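# Hang the low-shelf towel over the rail

## Task

Pick up the towel lying on the low shelf and drape it across the rail so that a sizeable portion hangs down on both sides. The rail must remain upright. The robot must not topple or finish leaning, or the task fails. At the end, open the gripper and move the robot away from the towel and rail.

## Robot and tools

Robot: the LinearBot. It has a base that can drive in any direction and a column about 1.7 m high. A carriage slides up and down the column (lift_m, 0 to 1 m) and carries two identical arms, left and right. Each arm has six joints and a two-finger gripper.

Arm geometry: the arm bases sit roughly 0.57 m + lift_m above the floor, and parts of the carriage hang about 0.15 m lower than that. A hand reaches up to 0.78 m from its shoulder but only about 0.38 m below its arm base. The hand is about 0.16 m long. It is 0.1 m wide, or 0.14 m when open.

Parked arm: joints 1 to 6 at 0, 0.05, 0.05, 1.45, 0, 0.

Cameras: carriage_camera looks forward and tilts about 20 degrees down. left_wrist_camera and right_wrist_camera look out past each hand's fingertips.

Frames: all positions are in metres.
- Base frame: origin on the floor under the base centre; x forward, y left, z up.
- left_hand and right_hand are reported in the base frame, as the midpoint between the finger pads. quat_wxyz gives the hand orientation. The hand's z axis runs along the fingers, and the fingers open along its y axis.
- base_odometry is measured from the base pose at the start and comes from wheel turns only, so slip and drift make it wrong. Heading is in radians, positive left, from -3.142 to 3.142.

Tool move: performs one action and returns the state plus images.
- base: relative offsets from where the base was last reported. Give exactly one of these:
  - translate_m: metres, forward positive, -2 to 2.
  - strafe_m: metres, left positive, -2 to 2.
  - rotate_rad: radians, counter-clockwise positive, -6.3 to 6.3.
- joints: a single object keyed by joint name. Every value is an absolute target, not an offset. One object covers both arms and the lift. Keys are:
  - lift_m (0 to 1).
  - left_joint1_rad .. left_joint6_rad and right_joint1_rad .. right_joint6_rad.
  - left_gripper_m and right_gripper_m (pad gap, 0 to 0.093 m).
- Joint ranges and meaning, the same for each arm:
  - joint1: -2.617 to 3.054. Swings the arm about the vertical; 0 is forward, positive is left.
  - joint2: 0 to 3.141. Shoulder; 0 upper arm back and level, 1.57 upright, 3.14 forward and level.
  - joint3: 0 to 3.141. Elbow; 0 folded, 3.14 straight.
  - joint4: -1.57 to 1.57. Wrist pitch; positive lifts the fingertips.
  - joint5: -1.57 to 1.57. Wrist yaw; positive turns the fingertips right.
  - joint6: -2.094 to 2.094. Roll about the finger axis.
- speeds: optional caps for this action only.
  - translate_m and strafe_m: 0.02 to 0.5 m/s.
  - rotate_rad: 0.05 to 1.57 rad/s.
  - lift_m: 0.08 to 0.25 m/s.
- min_time_s: optional, 0.1 to 8 s. A lower bound on how long each arm and gripper motion takes. Use it to get smoother, straighter hand paths.
- cameras: a list drawn from carriage_camera, left_wrist_camera, right_wrist_camera, all. Leave it out for all cameras, or pass [] for none.
- A call with no action just reports. Joints you leave out, or the base, may still be pushing toward earlier targets. No action may exceed 15 s, and a base drive times out after 14 s. An unknown key makes the call invalid. An out-of-range value gets it refused, and a refusal or stop cancels the later move, wait and finished_scene calls in that reply.

Other tools:
- wait(seconds 0 to 10, cameras): lets time pass with no new command.
- zoom_image(camera, region [x0,y0,x1,y1] in pixels, at most 504 by 504): a closer view of that camera's latest image. Images are 896x504.
- read_manual(section="licences"): returns licence texts only.
- finished_scene(scene): ends the current scene irrevocably. Pass the current scene's number. The towel must stay on the rail without the robot.

Result lines:
- move: "done" or the worst status word.
- base_status and joint_status, per motion:
  - done: for the base, this means the wheels turned fully, even if they slipped.
  - off_target: came to rest short and may still be pushing.
  - contact_stop or time_out: the old target is dropped and the joint or base holds in place.
  - not_followed: a self-collision check withheld the arm targets, though a gripper target still runs. To free the arms, resend one arm's current readings with joint1 turned away from the other arm, then do the other arm in a later call.
  - limit_stop_at_motor_heat.
- on_its_own: things the robot did that were not commanded; "held at" gives the target.
- motor_effort: percent of maximum, with the peak in brackets. It is noisy and biased. If lift effort keeps dropping while the lift lowers, a hand is resting on something.
- Joint torques: in N m. Joints 1 to 3 wrap at ±28.
- Gripper readings: when gripping something hard, the reading can be a few mm narrower than the part, or up to 2 mm wider. An empty closed gripper reads 0.000 to 0.003. Gripping firmly may show off_target. A target about 0.005 m below the first-touch reading gives full force. To release, command a gap well above the reading.
- Hand positions: the reported positions can be off, and the true hand usually sits lower, especially at long reach or under load. Arm moves of 0.1 m or more can curve a few cm off the straight line.
- Camera calibration: intrinsics and world-to-camera transforms are supplied. They carry small errors, and for wrist cameras joint errors add to them.

Precautions:
- Tipping: keep the carriage low and the arms close in while driving. Avoid pushing, pulling or stopping abruptly. Never back under a table edge. A lean only shows in the pictures.
- Contact: the base stops on contact, but the arms have no contact stop and keep pressing. After a stop, drive back about 0.2 m to get free.
- Arm on arm: never let the two arms or grippers collide or squeeze each other, because that can end the scene.
- Motor heat: arms held out, loaded, or pressing heat up. A MOTOR HOT line appears at 75 °C, and at 100 °C the arm goes limp for 30 to 60 s and drops what it holds. Park arms to cool them.
- Scene running on: the simulation continues while you think, holding the last command.
- Handling: avoid drops, slams, releasing things that are moving, and knocking over the rail.

Each tool is called after "Call:" as name(argument=value, ...), one argument or row to a line, values as JSON.

## Session

Call:
move(
)

Scene clock: 0.00 s.
Joint torques (N m): no reading
base_odometry: x=+0.000 y=+0.000 heading=+0.000
base_status: not commanded
joint_positions: lift_m=+0.300 left_joint1_rad=-0.008 left_joint2_rad=+0.036 left_joint3_rad=+0.050 left_joint4_rad=+1.462 left_joint5_rad=+0.046 left_joint6_rad=+0.033 left_gripper_m=+0.09396 right_joint1_rad=+0.002 right_joint2_rad=+0.046 right_joint3_rad=+0.038 right_joint4_rad=+1.455 right_joint5_rad=-0.001 right_joint6_rad=+0.034 right_gripper_m=+0.09396
joint_status: not commanded
motor_effort: lift_m=+23 drive_wheels=+1
left_hand: x=+0.2444 y=+0.2948 z=+1.3221 quat_wxyz=(+0.999, +0.024, +0.047, +0.011) (m; base frame)
right_hand: x=+0.2528 y=-0.3027 z=+1.3189 quat_wxyz=(+0.998, +0.001, +0.061, +0.018) (m; base frame)
pictures: carriage_camera, left_wrist_camera, right_wrist_camera

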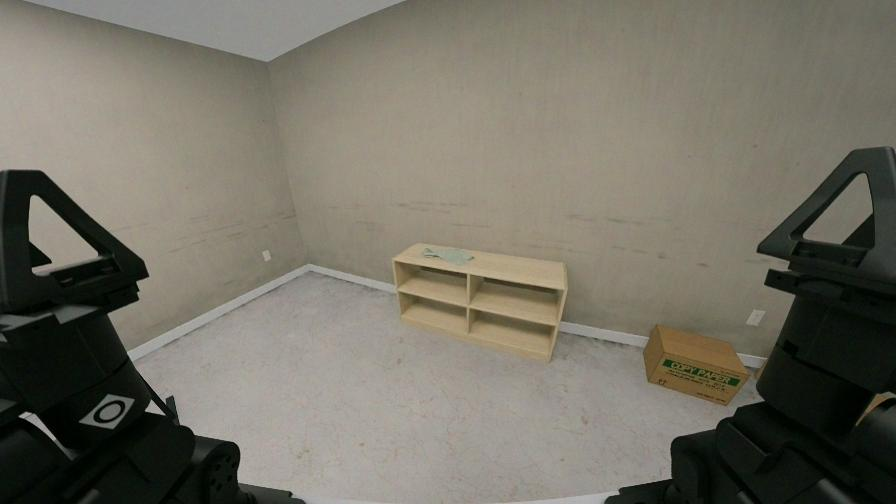

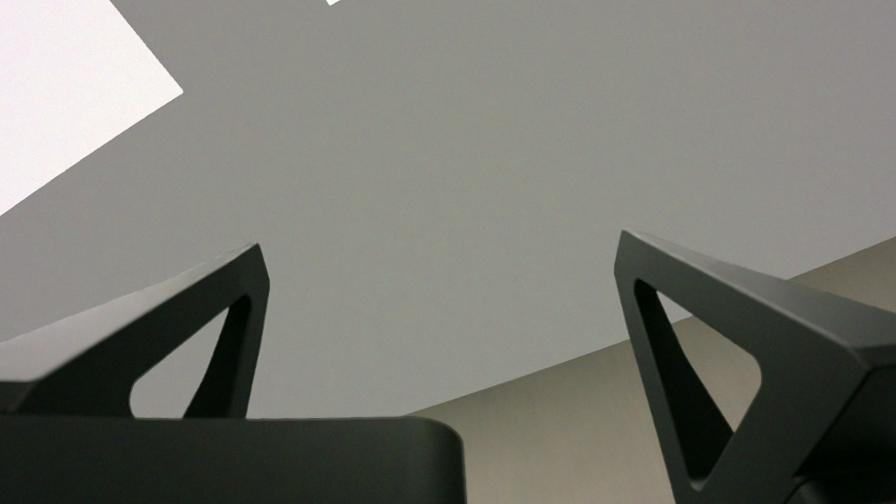

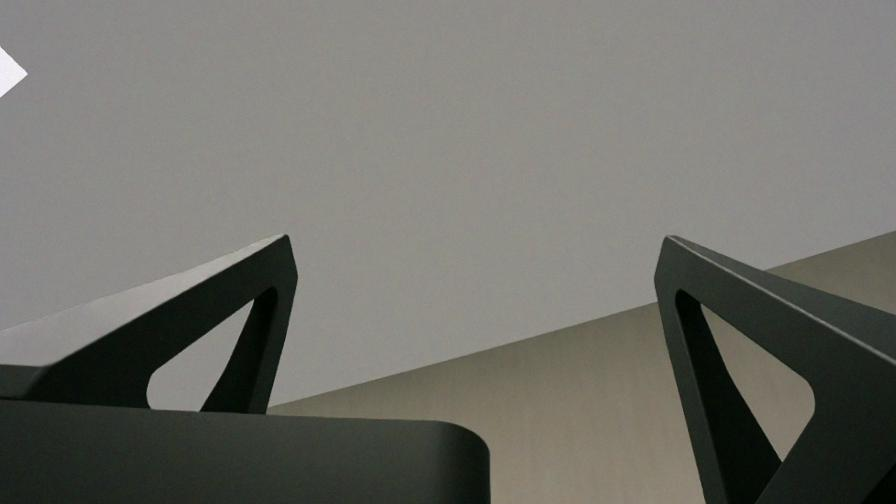

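Call:
zoom_image(
  camera="carriage_camera",
  region=[370, 220, 610, 380],
)

Call:
move(
  base={"rotate_rad": -1.3},
  cameras=["carriage_camera"],
)

Call:
move(
  base={"rotate_rad": -1.57},
  cameras=["carriage_camera"],
)

Call:
move(
  base={"rotate_rad": -1.57},
  cameras=["carriage_camera"],
)

Scaled by 2.100 from the camera's 896x504 image, which has a finer 1280x720 frame.

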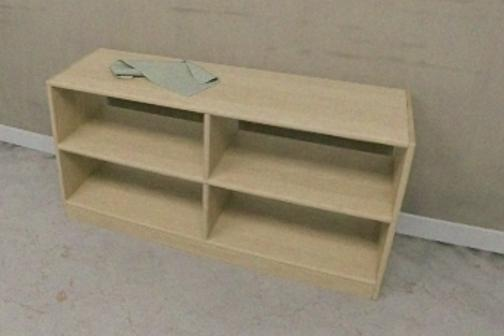

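Scene clock: 6.53 s.
Joint torques (N m): left_arm=[-0.29 3.88 5.64 -0.22 0.01 -0.07] | right_arm=[-0.2 3.82 6 -0.16 0.07 0.07]
move: done
base_odometry: x=+0.000 y=+0.000 heading=-1.300
base_status: done
joint_positions: lift_m=+0.300 left_joint1_rad=-0.008 left_joint2_rad=+0.036 left_joint3_rad=+0.050 left_joint4_rad=+1.462 left_joint5_rad=+0.046 left_joint6_rad=+0.033 left_gripper_m=+0.09396 right_joint1_rad=+0.002 right_joint2_rad=+0.046 right_joint3_rad=+0.038 right_joint4_rad=+1.455 right_joint5_rad=-0.001 right_joint6_rad=+0.034 right_gripper_m=+0.09396
joint_status: not commanded
motor_effort: lift_m=+23(23) drive_wheels=+6(14)
left_hand: x=+0.2444 y=+0.2948 z=+1.3221 quat_wxyz=(+0.999, +0.024, +0.047, +0.011) (m; base frame)
right_hand: x=+0.2528 y=-0.3027 z=+1.3189 quat_wxyz=(+0.998, +0.001, +0.061, +0.018) (m; base frame)
pictures: carriage_camera

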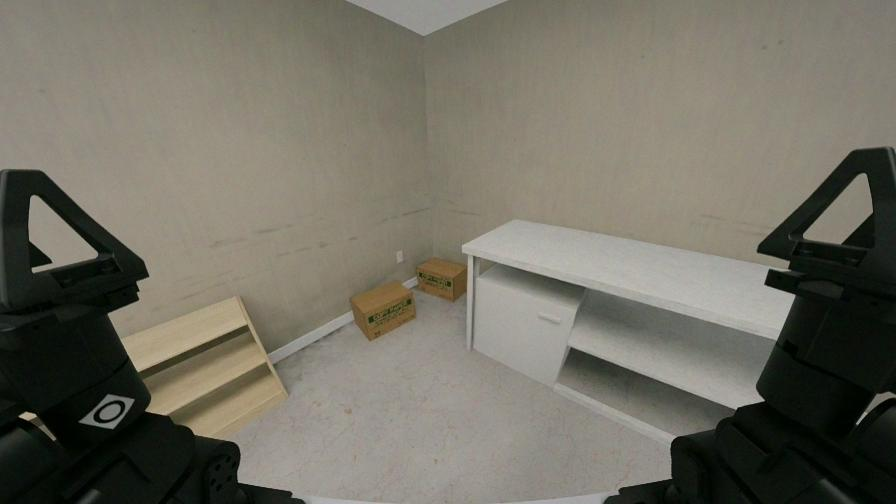

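Scene clock: 9.63 s.
Joint torques (N m): left_arm=[-0.34 3.88 5.67 -0.22 0 -0.1] | right_arm=[-0.18 3.84 6.01 -0.18 0.07 0.07]
move: done
base_odometry: x=+0.000 y=+0.000 heading=-2.869
base_status: done
joint_positions: lift_m=+0.300 left_joint1_rad=-0.008 left_joint2_rad=+0.036 left_joint3_rad=+0.050 left_joint4_rad=+1.462 left_joint5_rad=+0.046 left_joint6_rad=+0.033 left_gripper_m=+0.09397 right_joint1_rad=+0.002 right_joint2_rad=+0.046 right_joint3_rad=+0.038 right_joint4_rad=+1.455 right_joint5_rad=-0.001 right_joint6_rad=+0.034 right_gripper_m=+0.09397
joint_status: not commanded
motor_effort: lift_m=+23(23) drive_wheels=+6(13)
left_hand: x=+0.2444 y=+0.2948 z=+1.3221 quat_wxyz=(+0.999, +0.024, +0.047, +0.011) (m; base frame)
right_hand: x=+0.2528 y=-0.3027 z=+1.3189 quat_wxyz=(+0.998, +0.001, +0.061, +0.018) (m; base frame)
pictures: carriage_camera

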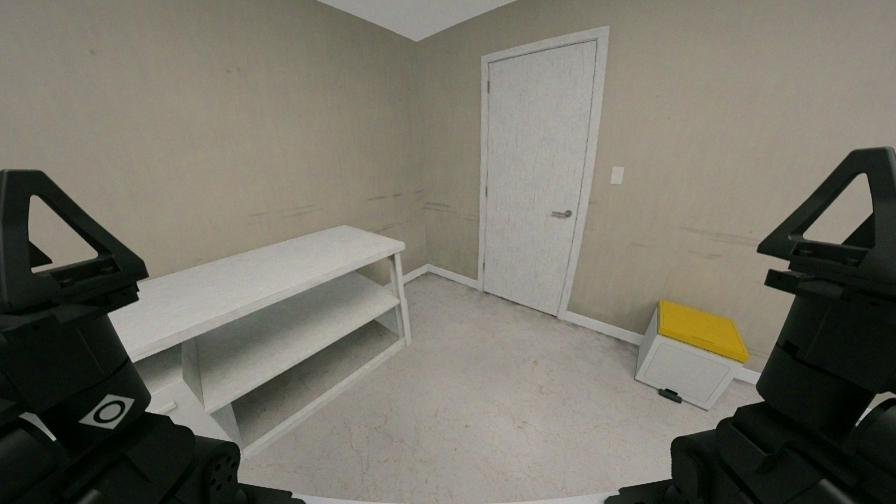

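Scene clock: 12.73 s.
Joint torques (N m): left_arm=[-0.31 3.82 5.72 -0.23 0.01 -0.08] | right_arm=[-0.23 3.75 6.02 -0.18 0.06 0.07]
move: done
base_odometry: x=+0.000 y=+0.000 heading=+1.845
base_status: done
joint_positions: lift_m=+0.300 left_joint1_rad=-0.008 left_joint2_rad=+0.036 left_joint3_rad=+0.050 left_joint4_rad=+1.462 left_joint5_rad=+0.046 left_joint6_rad=+0.033 left_gripper_m=+0.09398 right_joint1_rad=+0.002 right_joint2_rad=+0.046 right_joint3_rad=+0.038 right_joint4_rad=+1.455 right_joint5_rad=-0.001 right_joint6_rad=+0.034 right_gripper_m=+0.09398
joint_status: not commanded
motor_effort: lift_m=+23(23) drive_wheels=+6(12)
left_hand: x=+0.2444 y=+0.2948 z=+1.3221 quat_wxyz=(+0.999, +0.024, +0.047, +0.011) (m; base frame)
right_hand: x=+0.2528 y=-0.3027 z=+1.3189 quat_wxyz=(+0.998, +0.001, +0.061, +0.018) (m; base frame)
pictures: carriage_camera

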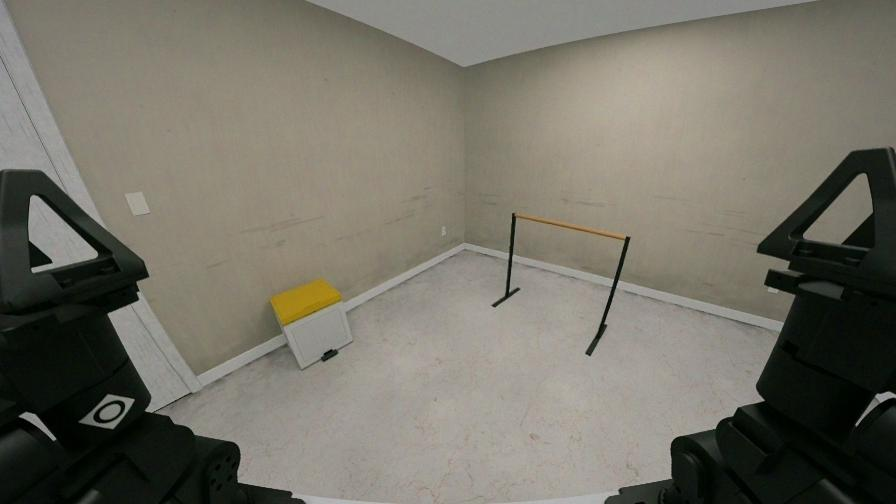

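Call:
move(
  base={"rotate_rad": -2.301},
  cameras=[],
)

Call:
move(
  base={"strafe_m": 0.86},
  cameras=[],
)

Call:
move(
  base={"translate_m": 0.7},
  cameras=["carriage_camera"],
)

Call:
zoom_image(
  camera="carriage_camera",
  region=[250, 230, 650, 504],
)

Scene clock: 40.40 s.
Joint torques (N m): left_arm=[-0.29 3.89 5.7 -0.23 -0.01 -0.1] | right_arm=[-0.24 3.85 6.01 -0.16 0.07 0.06]
move: done
base_odometry: x=+0.000 y=+0.000 heading=-0.456
base_status: done
joint_positions: lift_m=+0.300 left_joint1_rad=-0.008 left_joint2_rad=+0.036 left_joint3_rad=+0.050 left_joint4_rad=+1.461 left_joint5_rad=+0.046 left_joint6_rad=+0.033 left_gripper_m=+0.09398 right_joint1_rad=+0.002 right_joint2_rad=+0.046 right_joint3_rad=+0.038 right_joint4_rad=+1.455 right_joint5_rad=-0.001 right_joint6_rad=+0.034 right_gripper_m=+0.09398
joint_status: not commanded
motor_effort: lift_m=+23(23) drive_wheels=+6(13)
left_hand: x=+0.2445 y=+0.2948 z=+1.3221 quat_wxyz=(+0.999, +0.024, +0.047, +0.011) (m; base frame)
right_hand: x=+0.2528 y=-0.3027 z=+1.3189 quat_wxyz=(+0.998, +0.001, +0.061, +0.018) (m; base frame)
pictures: none
No camera images: "cameras" was empty.

Scene clock: 44.40 s.
Joint torques (N m): left_arm=[-0.31 3.86 5.7 -0.21 0 -0.07] | right_arm=[-0.31 3.9 5.96 -0.17 0.11 0.07]
move: done
base_odometry: x=+0.380 y=+0.772 heading=-0.457
base_status: done
joint_positions: lift_m=+0.300 left_joint1_rad=-0.009 left_joint2_rad=+0.036 left_joint3_rad=+0.050 left_joint4_rad=+1.461 left_joint5_rad=+0.046 left_joint6_rad=+0.033 left_gripper_m=+0.09398 right_joint1_rad=+0.002 right_joint2_rad=+0.046 right_joint3_rad=+0.038 right_joint4_rad=+1.455 right_joint5_rad=-0.001 right_joint6_rad=+0.034 right_gripper_m=+0.09398
joint_status: not commanded
motor_effort: lift_m=+23(23) drive_wheels=-7(18)
left_hand: x=+0.2445 y=+0.2948 z=+1.3221 quat_wxyz=(+0.999, +0.024, +0.047, +0.011) (m; base frame)
right_hand: x=+0.2528 y=-0.3026 z=+1.3189 quat_wxyz=(+0.998, +0.000, +0.061, +0.018) (m; base frame)
pictures: none
No camera images: "cameras" was empty.

Scene clock: 48.03 s.
Joint torques (N m): left_arm=[-0.25 3.86 5.65 -0.19 0 -0.08] | right_arm=[-0.17 3.77 5.94 -0.12 0.06 0.08]
move: done
base_odometry: x=+1.008 y=+0.463 heading=-0.456
base_status: done
joint_positions: lift_m=+0.300 left_joint1_rad=-0.009 left_joint2_rad=+0.036 left_joint3_rad=+0.050 left_joint4_rad=+1.461 left_joint5_rad=+0.046 left_joint6_rad=+0.033 left_gripper_m=+0.09398 right_joint1_rad=+0.002 right_joint2_rad=+0.046 right_joint3_rad=+0.038 right_joint4_rad=+1.455 right_joint5_rad=-0.001 right_joint6_rad=+0.034 right_gripper_m=+0.09398
joint_status: not commanded
motor_effort: lift_m=+22(23) drive_wheels=-3(12)
left_hand: x=+0.2447 y=+0.2948 z=+1.3220 quat_wxyz=(+0.999, +0.024, +0.048, +0.011) (m; base frame)
right_hand: x=+0.2528 y=-0.3026 z=+1.3189 quat_wxyz=(+0.998, +0.000, +0.061, +0.018) (m; base frame)
pictures: carriage_camera

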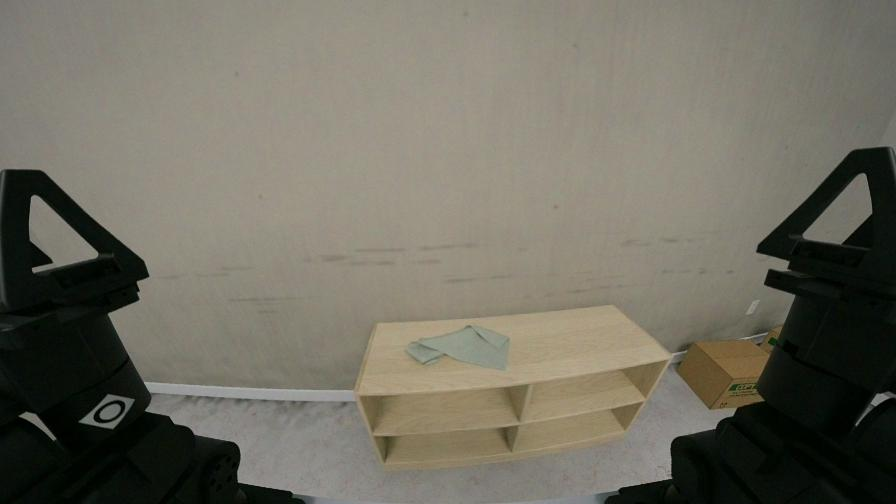

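Scaled by 1.260 from the camera's 896x504 image, which has a finer 1280x720 frame.

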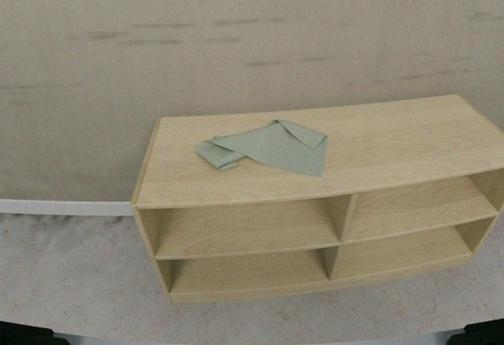

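Call:
move(
  base={"rotate_rad": 0.055},
  joints={"lift_m": 0.5},
  cameras=[],
)

Call:
move(
  base={"translate_m": 0.17},
  joints={"right_joint1_rad": 0.1, "right_joint2_rad": 2.54, "right_joint3_rad": 1.34, "right_joint4_rad": -0.37, "right_joint5_rad": 0, "right_joint6_rad": 0},
  min_time_s=2,
  cameras=[],
)

Call:
move(
  joints={"lift_m": 0.31},
)

Scene clock: 60.70 s.
Joint torques (N m): left_arm=[-0.32 3.88 5.75 -0.23 0 -0.09] | right_arm=[-0.18 3.78 5.96 -0.17 0.08 0.07]
move: done
base_odometry: x=+1.008 y=+0.463 heading=-0.402
base_status: done
joint_positions: lift_m=+0.500 left_joint1_rad=-0.009 left_joint2_rad=+0.036 left_joint3_rad=+0.050 left_joint4_rad=+1.461 left_joint5_rad=+0.046 left_joint6_rad=+0.033 left_gripper_m=+0.09398 right_joint1_rad=+0.002 right_joint2_rad=+0.046 right_joint3_rad=+0.038 right_joint4_rad=+1.455 right_joint5_rad=-0.001 right_joint6_rad=+0.034 right_gripper_m=+0.09398
joint_status: all done
motor_effort: lift_m=+25(30) drive_wheels=-5(9)
left_hand: x=+0.2447 y=+0.2948 z=+1.5218 quat_wxyz=(+0.999, +0.024, +0.048, +0.011) (m; base frame)
right_hand: x=+0.2528 y=-0.3026 z=+1.5187 quat_wxyz=(+0.998, +0.000, +0.061, +0.018) (m; base frame)
pictures: none
No camera images: "cameras" was empty.

Scene clock: 63.13 s.
Joint torques (N m): left_arm=[-0.28 3.93 5.79 -0.2 0 -0.09] | right_arm=[0.42 -11.11 5.08 0.22 0.08 -0.08]
move: done
base_odometry: x=+1.165 y=+0.397 heading=-0.401
base_status: done
joint_positions: lift_m=+0.500 left_joint1_rad=-0.009 left_joint2_rad=+0.036 left_joint3_rad=+0.050 left_joint4_rad=+1.460 left_joint5_rad=+0.046 left_joint6_rad=+0.033 left_gripper_m=+0.09398 right_joint1_rad=+0.093 right_joint2_rad=+2.520 right_joint3_rad=+1.326 right_joint4_rad=-0.352 right_joint5_rad=-0.001 right_joint6_rad=+0.014 right_gripper_m=+0.09398
joint_status: all done
motor_effort: lift_m=+24(25) drive_wheels=-7(16)
left_hand: x=+0.2448 y=+0.2948 z=+1.5218 quat_wxyz=(+0.999, +0.024, +0.048, +0.011) (m; base frame)
right_hand: x=+0.6060 y=-0.2666 z=+0.9067 quat_wxyz=(+0.012, -0.040, +0.999, +0.001) (m; base frame)
pictures: none
No camera images: "cameras" was empty.

Scene clock: 64.43 s.
Joint torques (N m): left_arm=[-0.34 3.9 5.63 -0.19 0 -0.09] | right_arm=[0.43 -11.93 4.38 0.26 0.09 -0.08]
move: done
base_odometry: x=+1.165 y=+0.397 heading=-0.401
base_status: not commanded
joint_positions: lift_m=+0.310 left_joint1_rad=-0.009 left_joint2_rad=+0.036 left_joint3_rad=+0.050 left_joint4_rad=+1.460 left_joint5_rad=+0.046 left_joint6_rad=+0.033 left_gripper_m=+0.09398 right_joint1_rad=+0.093 right_joint2_rad=+2.527 right_joint3_rad=+1.332 right_joint4_rad=-0.360 right_joint5_rad=-0.001 right_joint6_rad=+0.014 right_gripper_m=+0.09398
joint_status: all done
motor_effort: lift_m=+20(20) drive_wheels=-6(7)
left_hand: x=+0.2448 y=+0.2948 z=+1.3324 quat_wxyz=(+0.999, +0.024, +0.048, +0.011) (m; base frame)
right_hand: x=+0.6048 y=-0.2668 z=+0.7157 quat_wxyz=(+0.008, -0.040, +0.999, +0.001) (m; base frame)
pictures: carriage_camera, left_wrist_camera, right_wrist_camera
camera_calibration:
carriage_camera: T_world_to_cam=[[-0.00554303, -0.999684, -0.0245377, 0.0360586], [-0.377596, 0.0248139, -0.925638, 1.27826], [0.925954, 0.00413448, -0.377614, 0.356113], [0, 0, 0, 1]] pos_world=[0.15312, 0.00285626, 1.31856]
left_wrist_camera: T_world_to_cam=[[0.0407367, -0.996615, -0.0714025, 0.377632], [0.745553, 0.0778948, -0.661879, 0.6784], [0.665201, -0.0262715, 0.746202, -1.02851], [0, 0, 0, 1]] pos_world=[0.162996, 0.296489, 1.24346]
right_wrist_camera: T_world_to_cam=[[0.0583245, -0.996446, -0.060781, -0.248254], [-0.824232, -0.0824167, 0.560222, 0.0876221], [-0.56324, 0.017423, -0.826109, 1.06315], [0, 0, 0, 1]] pos_world=[0.685508, -0.258673, 0.814099]

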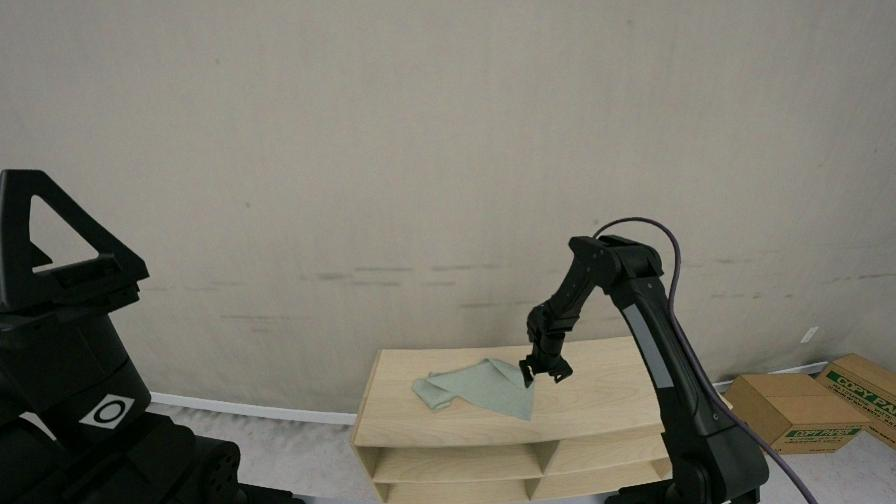

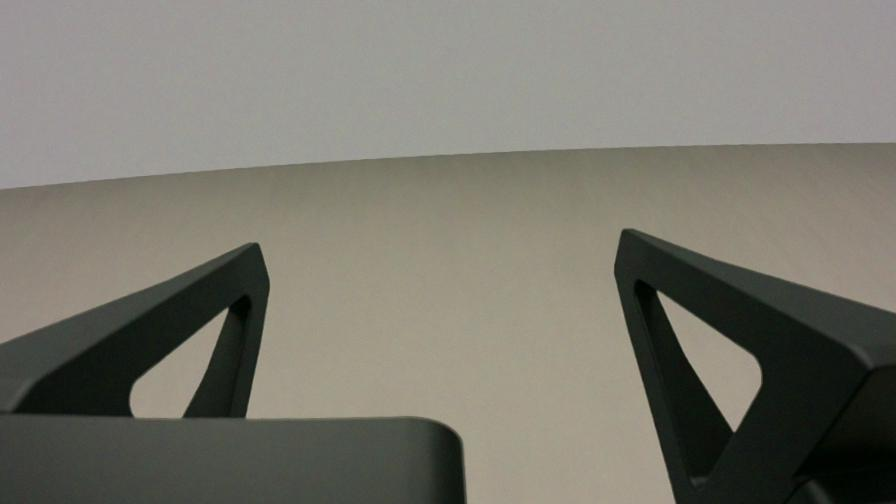

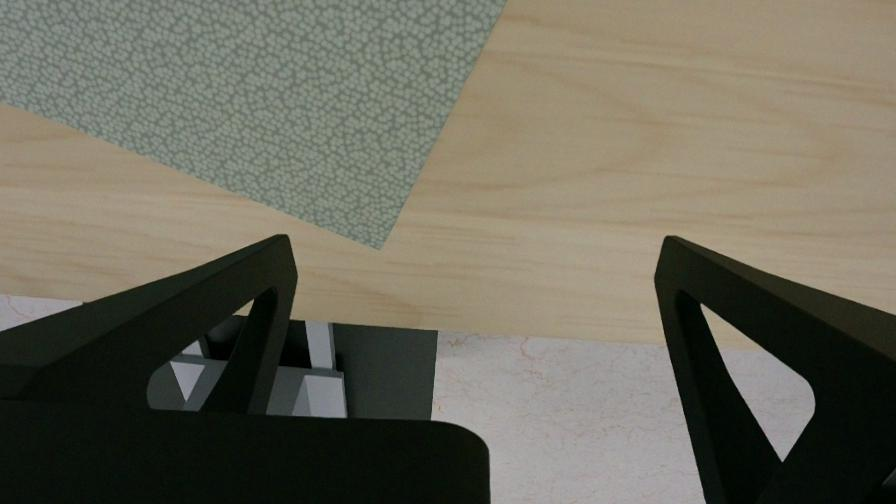

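Call:
move(
  base={"translate_m": 0.022},
  joints={"right_joint1_rad": 0.21, "right_gripper_m": 0.075, "lift_m": 0.225},
  cameras=["right_wrist_camera"],
)

Call:
move(
  joints={"lift_m": 0.205},
  speeds={"lift_m": 0.08},
  cameras=["right_wrist_camera"],
)

Scene clock: 74.23 s.
Joint torques (N m): left_arm=[-0.29 3.93 5.64 -0.22 0 -0.09] | right_arm=[-0.87 -11.88 4.21 0.36 0.09 -0.06]
move: done
base_odometry: x=+1.185 y=+0.389 heading=-0.400
base_status: done
joint_positions: lift_m=+0.226 left_joint1_rad=-0.009 left_joint2_rad=+0.036 left_joint3_rad=+0.050 left_joint4_rad=+1.460 left_joint5_rad=+0.046 left_joint6_rad=+0.033 left_gripper_m=+0.09398 right_joint1_rad=+0.218 right_joint2_rad=+2.528 right_joint3_rad=+1.337 right_joint4_rad=-0.375 right_joint5_rad=-0.001 right_joint6_rad=+0.013 right_gripper_m=+0.07513
joint_status: all done
motor_effort: lift_m=+18(20) drive_wheels=-6(15)
left_hand: x=+0.2448 y=+0.2948 z=+1.2475 quat_wxyz=(+0.999, +0.024, +0.048, +0.011) (m; base frame)
right_hand: x=+0.5952 y=-0.2197 z=+0.6309 quat_wxyz=(+0.002, -0.103, +0.995, +0.001) (m; base frame)
pictures: right_wrist_camera
camera_calibration:
right_wrist_camera: T_world_to_cam=[[0.182166, -0.981414, -0.0603555, -0.276683], [-0.800624, -0.183682, 0.570318, 0.0883842], [-0.570804, -0.0555703, -0.819204, 0.970981], [0, 0, 0, 1]] pos_world=[0.675404, -0.201348, 0.728325]

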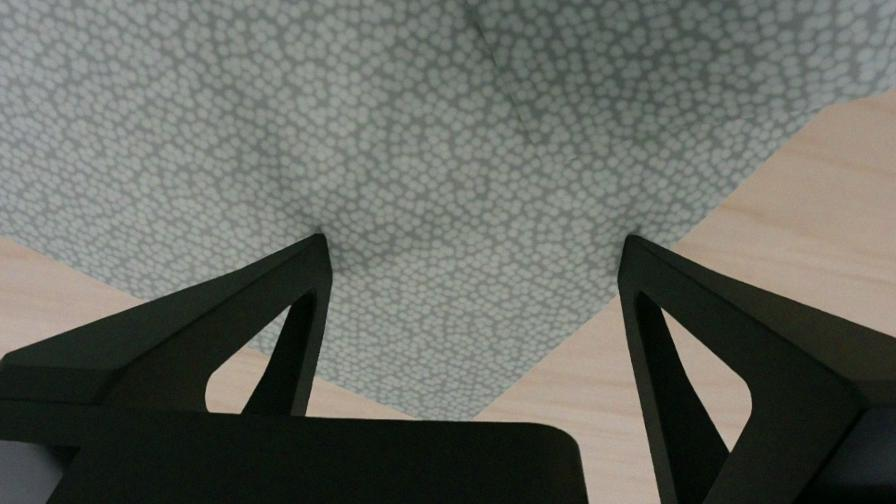

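Scene clock: 74.87 s.
Joint torques (N m): left_arm=[-0.36 3.85 5.65 -0.21 0.02 -0.09] | right_arm=[-1.01 -7.76 3.73 1.01 0.09 -0.07]
move: done
base_odometry: x=+1.185 y=+0.389 heading=-0.400
base_status: not commanded
joint_positions: lift_m=+0.206 left_joint1_rad=-0.009 left_joint2_rad=+0.036 left_joint3_rad=+0.050 left_joint4_rad=+1.460 left_joint5_rad=+0.046 left_joint6_rad=+0.033 left_gripper_m=+0.09398 right_joint1_rad=+0.218 right_joint2_rad=+2.482 right_joint3_rad=+1.345 right_joint4_rad=-0.443 right_joint5_rad=-0.001 right_joint6_rad=+0.013 right_gripper_m=+0.07513
joint_status: all done
motor_effort: lift_m=+17(18) drive_wheels=+7(7)
left_hand: x=+0.2448 y=+0.2948 z=+1.2277 quat_wxyz=(+0.999, +0.024, +0.048, +0.011) (m; base frame)
right_hand: x=+0.5958 y=-0.2196 z=+0.6293 quat_wxyz=(-0.004, -0.102, +0.995, +0.000) (m; base frame)
pictures: right_wrist_camera
camera_calibration:
right_wrist_camera: T_world_to_cam=[[0.181456, -0.981574, -0.059894, -0.276666], [-0.793375, -0.182108, 0.580855, 0.0791835], [-0.581059, -0.0578811, -0.8118, 0.970942], [0, 0, 0, 1]] pos_world=[0.6772, -0.200949, 0.725647]

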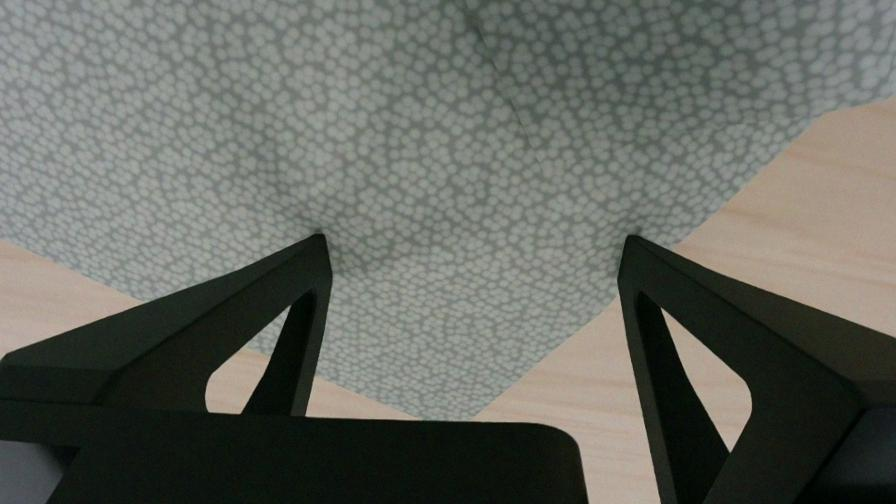

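Call:
move(
  joints={"right_gripper_m": 0.0},
  min_time_s=2,
  cameras=["right_wrist_camera"],
)

Call:
move(
  joints={"lift_m": 0.6},
  cameras=["carriage_camera", "right_wrist_camera"],
)

Scene clock: 81.10 s.
Joint torques (N m): left_arm=[-0.28 3.88 5.7 -0.21 0.01 -0.08] | right_arm=[-0.83 -7.84 3.4 0.81 0.08 -0.06]
move: off_target
base_odometry: x=+1.185 y=+0.389 heading=-0.400
base_status: not commanded
joint_positions: lift_m=+0.206 left_joint1_rad=-0.009 left_joint2_rad=+0.036 left_joint3_rad=+0.050 left_joint4_rad=+1.460 left_joint5_rad=+0.046 left_joint6_rad=+0.033 left_gripper_m=+0.09398 right_joint1_rad=+0.216 right_joint2_rad=+2.482 right_joint3_rad=+1.350 right_joint4_rad=-0.417 right_joint5_rad=+0.000 right_joint6_rad=+0.012 right_gripper_m=+0.00405
joint_status: right_gripper_m off_target (ended at +0.00407, target +0.00000)
motor_effort: lift_m=+17(17) drive_wheels=+7(7)
left_hand: x=+0.2448 y=+0.2948 z=+1.2277 quat_wxyz=(+0.999, +0.024, +0.048, +0.011) (m; base frame)
right_hand: x=+0.6040 y=-0.2188 z=+0.6300 quat_wxyz=(+0.011, -0.102, +0.995, +0.001) (m; base frame)
pictures: right_wrist_camera
camera_calibration:
right_wrist_camera: T_world_to_cam=[[0.181664, -0.981565, -0.0594, -0.277769], [-0.810591, -0.183671, 0.556064, 0.111171], [-0.556723, -0.0528678, -0.829014, 0.973621], [0, 0, 0, 1]] pos_world=[0.682612, -0.200756, 0.728827]

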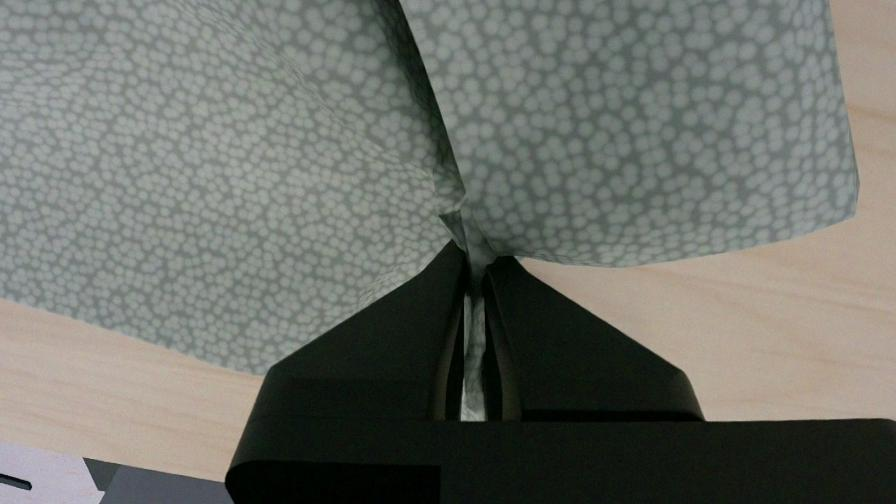

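Scene clock: 83.20 s.
Joint torques (N m): left_arm=[-0.27 3.93 5.67 -0.21 -0.01 -0.09] | right_arm=[-0.73 -11.78 3.75 0.4 0.06 -0.06]
move: done
base_odometry: x=+1.185 y=+0.389 heading=-0.400
base_status: not commanded
joint_positions: lift_m=+0.600 left_joint1_rad=-0.009 left_joint2_rad=+0.036 left_joint3_rad=+0.050 left_joint4_rad=+1.460 left_joint5_rad=+0.046 left_joint6_rad=+0.033 left_gripper_m=+0.09398 right_joint1_rad=+0.215 right_joint2_rad=+2.527 right_joint3_rad=+1.342 right_joint4_rad=-0.378 right_joint5_rad=+0.001 right_joint6_rad=+0.012 right_gripper_m=+0.00387
joint_status: all done
motor_effort: lift_m=+24(29) drive_wheels=+7(7)
left_hand: x=+0.2448 y=+0.2948 z=+1.6218 quat_wxyz=(+0.999, +0.024, +0.048, +0.011) (m; base frame)
right_hand: x=+0.5975 y=-0.2209 z=+1.0063 quat_wxyz=(+0.004, -0.101, +0.995, +0.000) (m; base frame)
pictures: carriage_camera, right_wrist_camera
camera_calibration:
carriage_camera: T_world_to_cam=[[-0.00554303, -0.999684, -0.0245377, 0.0431598], [-0.377596, 0.0248139, -0.925638, 1.54614], [0.925954, 0.00413448, -0.377614, 0.465394], [0, 0, 0, 1]] pos_world=[0.15312, 0.00285626, 1.60796]
right_wrist_camera: T_world_to_cam=[[0.180147, -0.981939, -0.0578099, -0.256996], [-0.803327, -0.180785, 0.567435, -0.118971], [-0.567638, -0.0557813, -0.821387, 1.28002], [0, 0, 0, 1]] pos_world=[0.677311, -0.202462, 1.10404]

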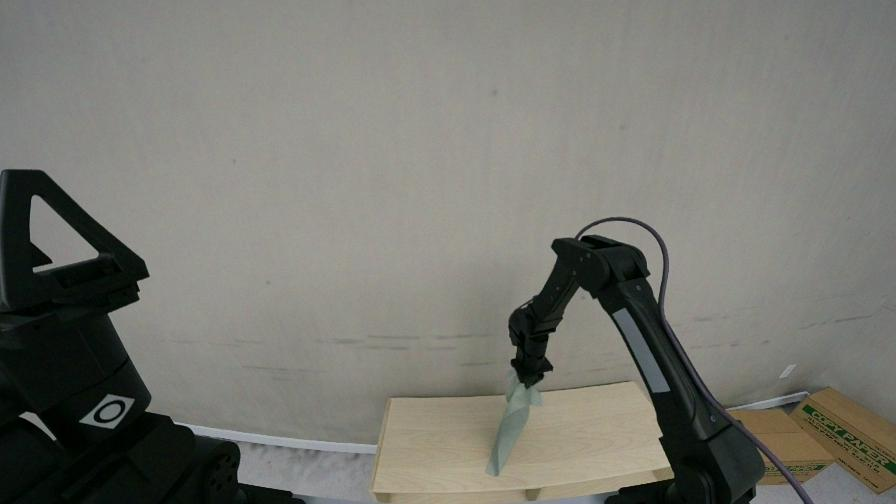

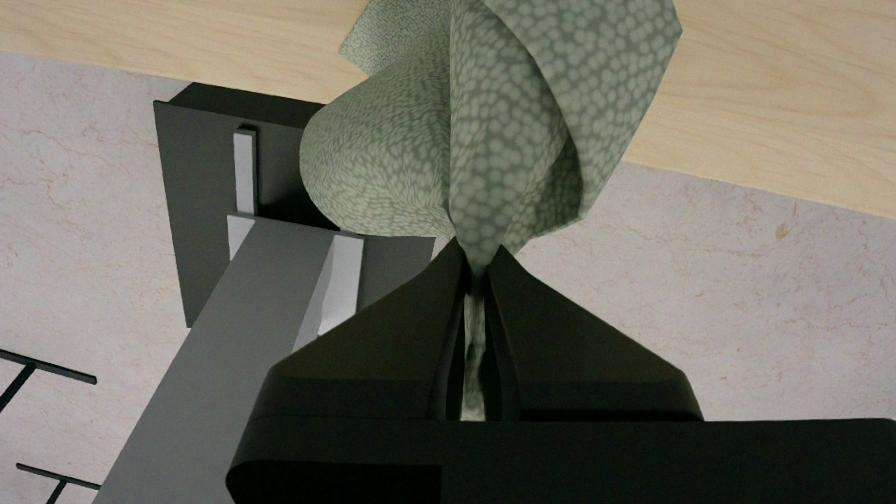

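Call:
move(
  base={"translate_m": -1.54},
  joints={"lift_m": 0.8},
  speeds={"translate_m": 0.4},
  cameras=[],
)

Call:
move(
  base={"strafe_m": 0.12},
  cameras=[],
)

Call:
move(
  base={"rotate_rad": 1.43},
  speeds={"rotate_rad": 0.9},
  cameras=["carriage_camera", "right_wrist_camera"],
)

Call:
zoom_image(
  camera="carriage_camera",
  region=[300, 200, 700, 500],
)

Scene clock: 100.63 s.
Joint torques (N m): left_arm=[-0.34 3.86 5.68 -0.18 -0.01 -0.07] | right_arm=[-0.4 -12.12 3.89 0.31 0.07 -0.06]
move: done
base_odometry: x=-0.234 y=+0.986 heading=-0.399
base_status: done
joint_positions: lift_m=+0.800 left_joint1_rad=-0.009 left_joint2_rad=+0.036 left_joint3_rad=+0.050 left_joint4_rad=+1.459 left_joint5_rad=+0.046 left_joint6_rad=+0.033 left_gripper_m=+0.09398 right_joint1_rad=+0.212 right_joint2_rad=+2.530 right_joint3_rad=+1.342 right_joint4_rad=-0.368 right_joint5_rad=+0.001 right_joint6_rad=+0.012 right_gripper_m=+0.00387
joint_status: all done
motor_effort: lift_m=+25(30) drive_wheels=-6(20)
left_hand: x=+0.2450 y=+0.2948 z=+1.8218 quat_wxyz=(+0.998, +0.024, +0.048, +0.011) (m; base frame)
right_hand: x=+0.5994 y=-0.2217 z=+1.2054 quat_wxyz=(+0.008, -0.100, +0.995, +0.000) (m; base frame)
pictures: none
No camera images: "cameras" was empty.

Scene clock: 102.43 s.
Joint torques (N m): left_arm=[-0.23 3.92 5.76 -0.2 0 -0.09] | right_arm=[-0.59 -12.15 3.74 0.3 0.04 -0.05]
move: done
base_odometry: x=-0.188 y=+1.097 heading=-0.398
base_status: done
joint_positions: lift_m=+0.800 left_joint1_rad=-0.009 left_joint2_rad=+0.036 left_joint3_rad=+0.050 left_joint4_rad=+1.459 left_joint5_rad=+0.046 left_joint6_rad=+0.033 left_gripper_m=+0.09398 right_joint1_rad=+0.213 right_joint2_rad=+2.530 right_joint3_rad=+1.342 right_joint4_rad=-0.367 right_joint5_rad=+0.001 right_joint6_rad=+0.012 right_gripper_m=+0.00387
joint_status: not commanded
motor_effort: lift_m=+25(25) drive_wheels=+3(9)
left_hand: x=+0.2450 y=+0.2948 z=+1.8218 quat_wxyz=(+0.998, +0.024, +0.048, +0.011) (m; base frame)
right_hand: x=+0.5994 y=-0.2210 z=+1.2054 quat_wxyz=(+0.008, -0.101, +0.995, +0.000) (m; base frame)
pictures: none
No camera images: "cameras" was empty.

Scene clock: 105.47 s.
Joint torques (N m): left_arm=[-0.27 3.89 5.76 -0.2 0.02 -0.1] | right_arm=[-0.27 -12.18 3.74 0.3 0.07 -0.06]
move: done
base_odometry: x=-0.187 y=+1.097 heading=+1.031
base_status: done
joint_positions: lift_m=+0.800 left_joint1_rad=-0.009 left_joint2_rad=+0.036 left_joint3_rad=+0.050 left_joint4_rad=+1.459 left_joint5_rad=+0.046 left_joint6_rad=+0.033 left_gripper_m=+0.09399 right_joint1_rad=+0.210 right_joint2_rad=+2.530 right_joint3_rad=+1.342 right_joint4_rad=-0.368 right_joint5_rad=+0.001 right_joint6_rad=+0.012 right_gripper_m=+0.00387
joint_status: not commanded
motor_effort: lift_m=+25(25) drive_wheels=+7(13)
left_hand: x=+0.2450 y=+0.2948 z=+1.8218 quat_wxyz=(+0.998, +0.024, +0.048, +0.011) (m; base frame)
right_hand: x=+0.5996 y=-0.2225 z=+1.2054 quat_wxyz=(+0.008, -0.099, +0.995, +0.000) (m; base frame)
pictures: carriage_camera, right_wrist_camera
camera_calibration:
carriage_camera: T_world_to_cam=[[-0.00554303, -0.999684, -0.0245377, 0.0480673], [-0.377596, 0.0248139, -0.925638, 1.73127], [0.925954, 0.00413448, -0.377614, 0.540917], [0, 0, 0, 1]] pos_world=[0.15312, 0.00285626, 1.80796]
right_wrist_camera: T_world_to_cam=[[0.175309, -0.982777, -0.0584385, -0.243985], [-0.808242, -0.17756, 0.561443, -0.219634], [-0.56215, -0.0511937, -0.82545, 1.44725], [0, 0, 0, 1]] pos_world=[0.678828, -0.204691, 1.30369]

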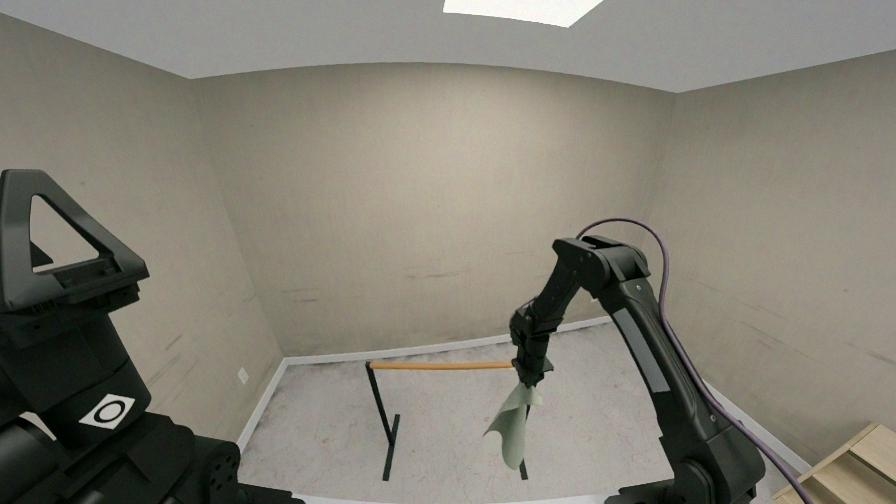

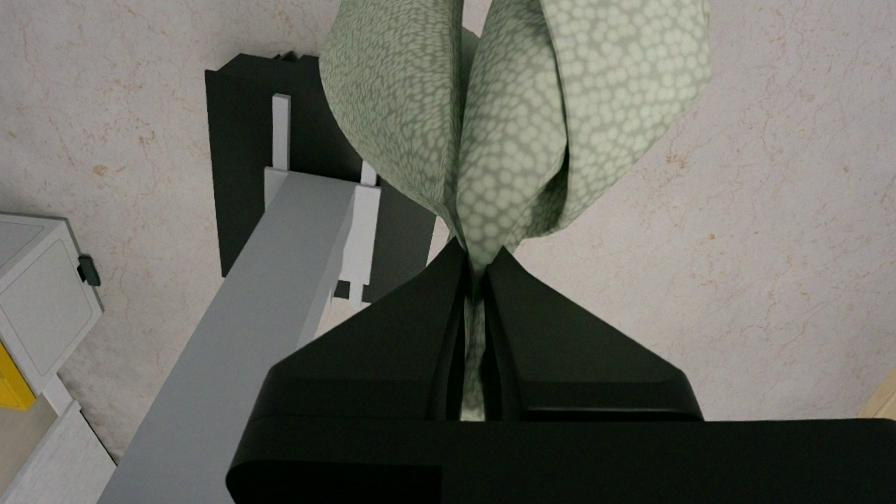

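Scaled by 1.260 from the camera's 896x504 image, which has a finer 1280x720 frame.

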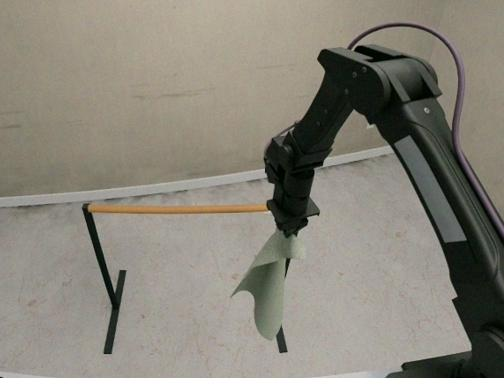

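Call:
move(
  joints={"lift_m": 0.625, "right_joint1_rad": 0.35},
  min_time_s=1.5,
  cameras=["carriage_camera"],
)

Call:
move(
  base={"translate_m": 0.3},
  speeds={"translate_m": 0.2},
  cameras=["carriage_camera", "right_wrist_camera"],
)

Scene clock: 115.80 s.
Joint torques (N m): left_arm=[-0.25 3.85 5.74 -0.19 0 -0.09] | right_arm=[0.38 -12.19 3.77 0.31 0.08 -0.06]
move: done
base_odometry: x=-0.187 y=+1.097 heading=+1.031
base_status: not commanded
joint_positions: lift_m=+0.625 left_joint1_rad=-0.009 left_joint2_rad=+0.036 left_joint3_rad=+0.050 left_joint4_rad=+1.459 left_joint5_rad=+0.046 left_joint6_rad=+0.033 left_gripper_m=+0.09399 right_joint1_rad=+0.344 right_joint2_rad=+2.531 right_joint3_rad=+1.342 right_joint4_rad=-0.368 right_joint5_rad=+0.001 right_joint6_rad=+0.012 right_gripper_m=+0.00387
joint_status: all done
motor_effort: lift_m=+20(20) drive_wheels=+7(7)
left_hand: x=+0.2450 y=+0.2948 z=+1.6474 quat_wxyz=(+0.998, +0.024, +0.048, +0.011) (m; base frame)
right_hand: x=+0.5850 y=-0.1727 z=+1.0305 quat_wxyz=(+0.007, -0.165, +0.986, +0.001) (m; base frame)
pictures: carriage_camera
camera_calibration:
carriage_camera: T_world_to_cam=[[-0.00554303, -0.999684, -0.0245377, 0.0437879], [-0.377596, 0.0248139, -0.925638, 1.56983], [0.925954, 0.00413448, -0.377614, 0.475061], [0, 0, 0, 1]] pos_world=[0.15312, 0.00285626, 1.63356]

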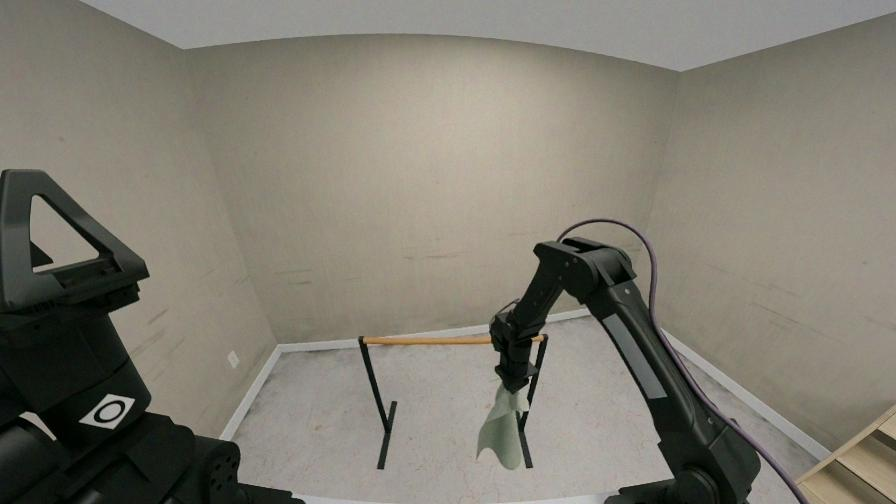

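Scene clock: 118.53 s.
Joint torques (N m): left_arm=[-0.23 3.79 5.7 -0.22 0.02 -0.09] | right_arm=[0.09 -12.07 3.74 0.28 0.07 -0.06]
move: done
base_odometry: x=-0.034 y=+1.355 heading=+1.032
base_status: done
joint_positions: lift_m=+0.625 left_joint1_rad=-0.009 left_joint2_rad=+0.036 left_joint3_rad=+0.050 left_joint4_rad=+1.459 left_joint5_rad=+0.046 left_joint6_rad=+0.033 left_gripper_m=+0.09399 right_joint1_rad=+0.347 right_joint2_rad=+2.531 right_joint3_rad=+1.342 right_joint4_rad=-0.368 right_joint5_rad=+0.001 right_joint6_rad=+0.012 right_gripper_m=+0.00387
joint_status: not commanded
motor_effort: lift_m=+20(20) drive_wheels=-6(15)
left_hand: x=+0.2450 y=+0.2948 z=+1.6474 quat_wxyz=(+0.998, +0.024, +0.048, +0.011) (m; base frame)
right_hand: x=+0.5846 y=-0.1717 z=+1.0305 quat_wxyz=(+0.007, -0.167, +0.986, +0.001) (m; base frame)
pictures: carriage_camera, right_wrist_camera
camera_calibration:
carriage_camera: T_world_to_cam=[[-0.00554303, -0.999684, -0.0245377, 0.0437879], [-0.377596, 0.0248139, -0.925638, 1.56983], [0.925954, 0.00413448, -0.377614, 0.475061], [0, 0, 0, 1]] pos_world=[0.15312, 0.00285626, 1.63356]
right_wrist_camera: T_world_to_cam=[[0.307825, -0.949652, -0.0583447, -0.27359], [-0.775597, -0.285979, 0.562731, -0.163646], [-0.551084, -0.127971, -0.824578, 1.27659], [0, 0, 0, 1]] pos_world=[0.660804, -0.143248, 1.12878]

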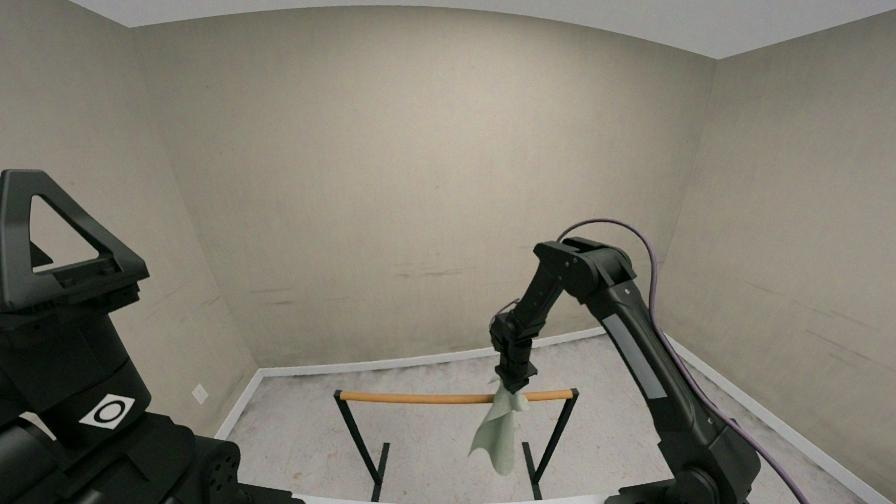

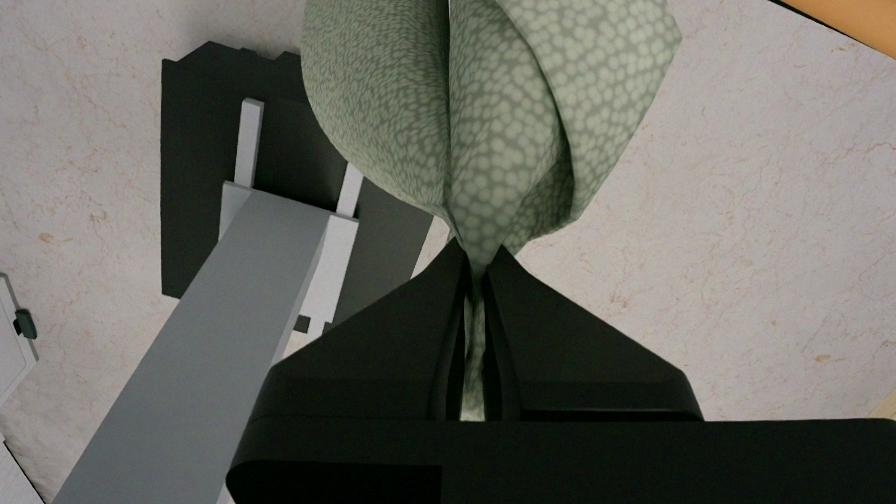

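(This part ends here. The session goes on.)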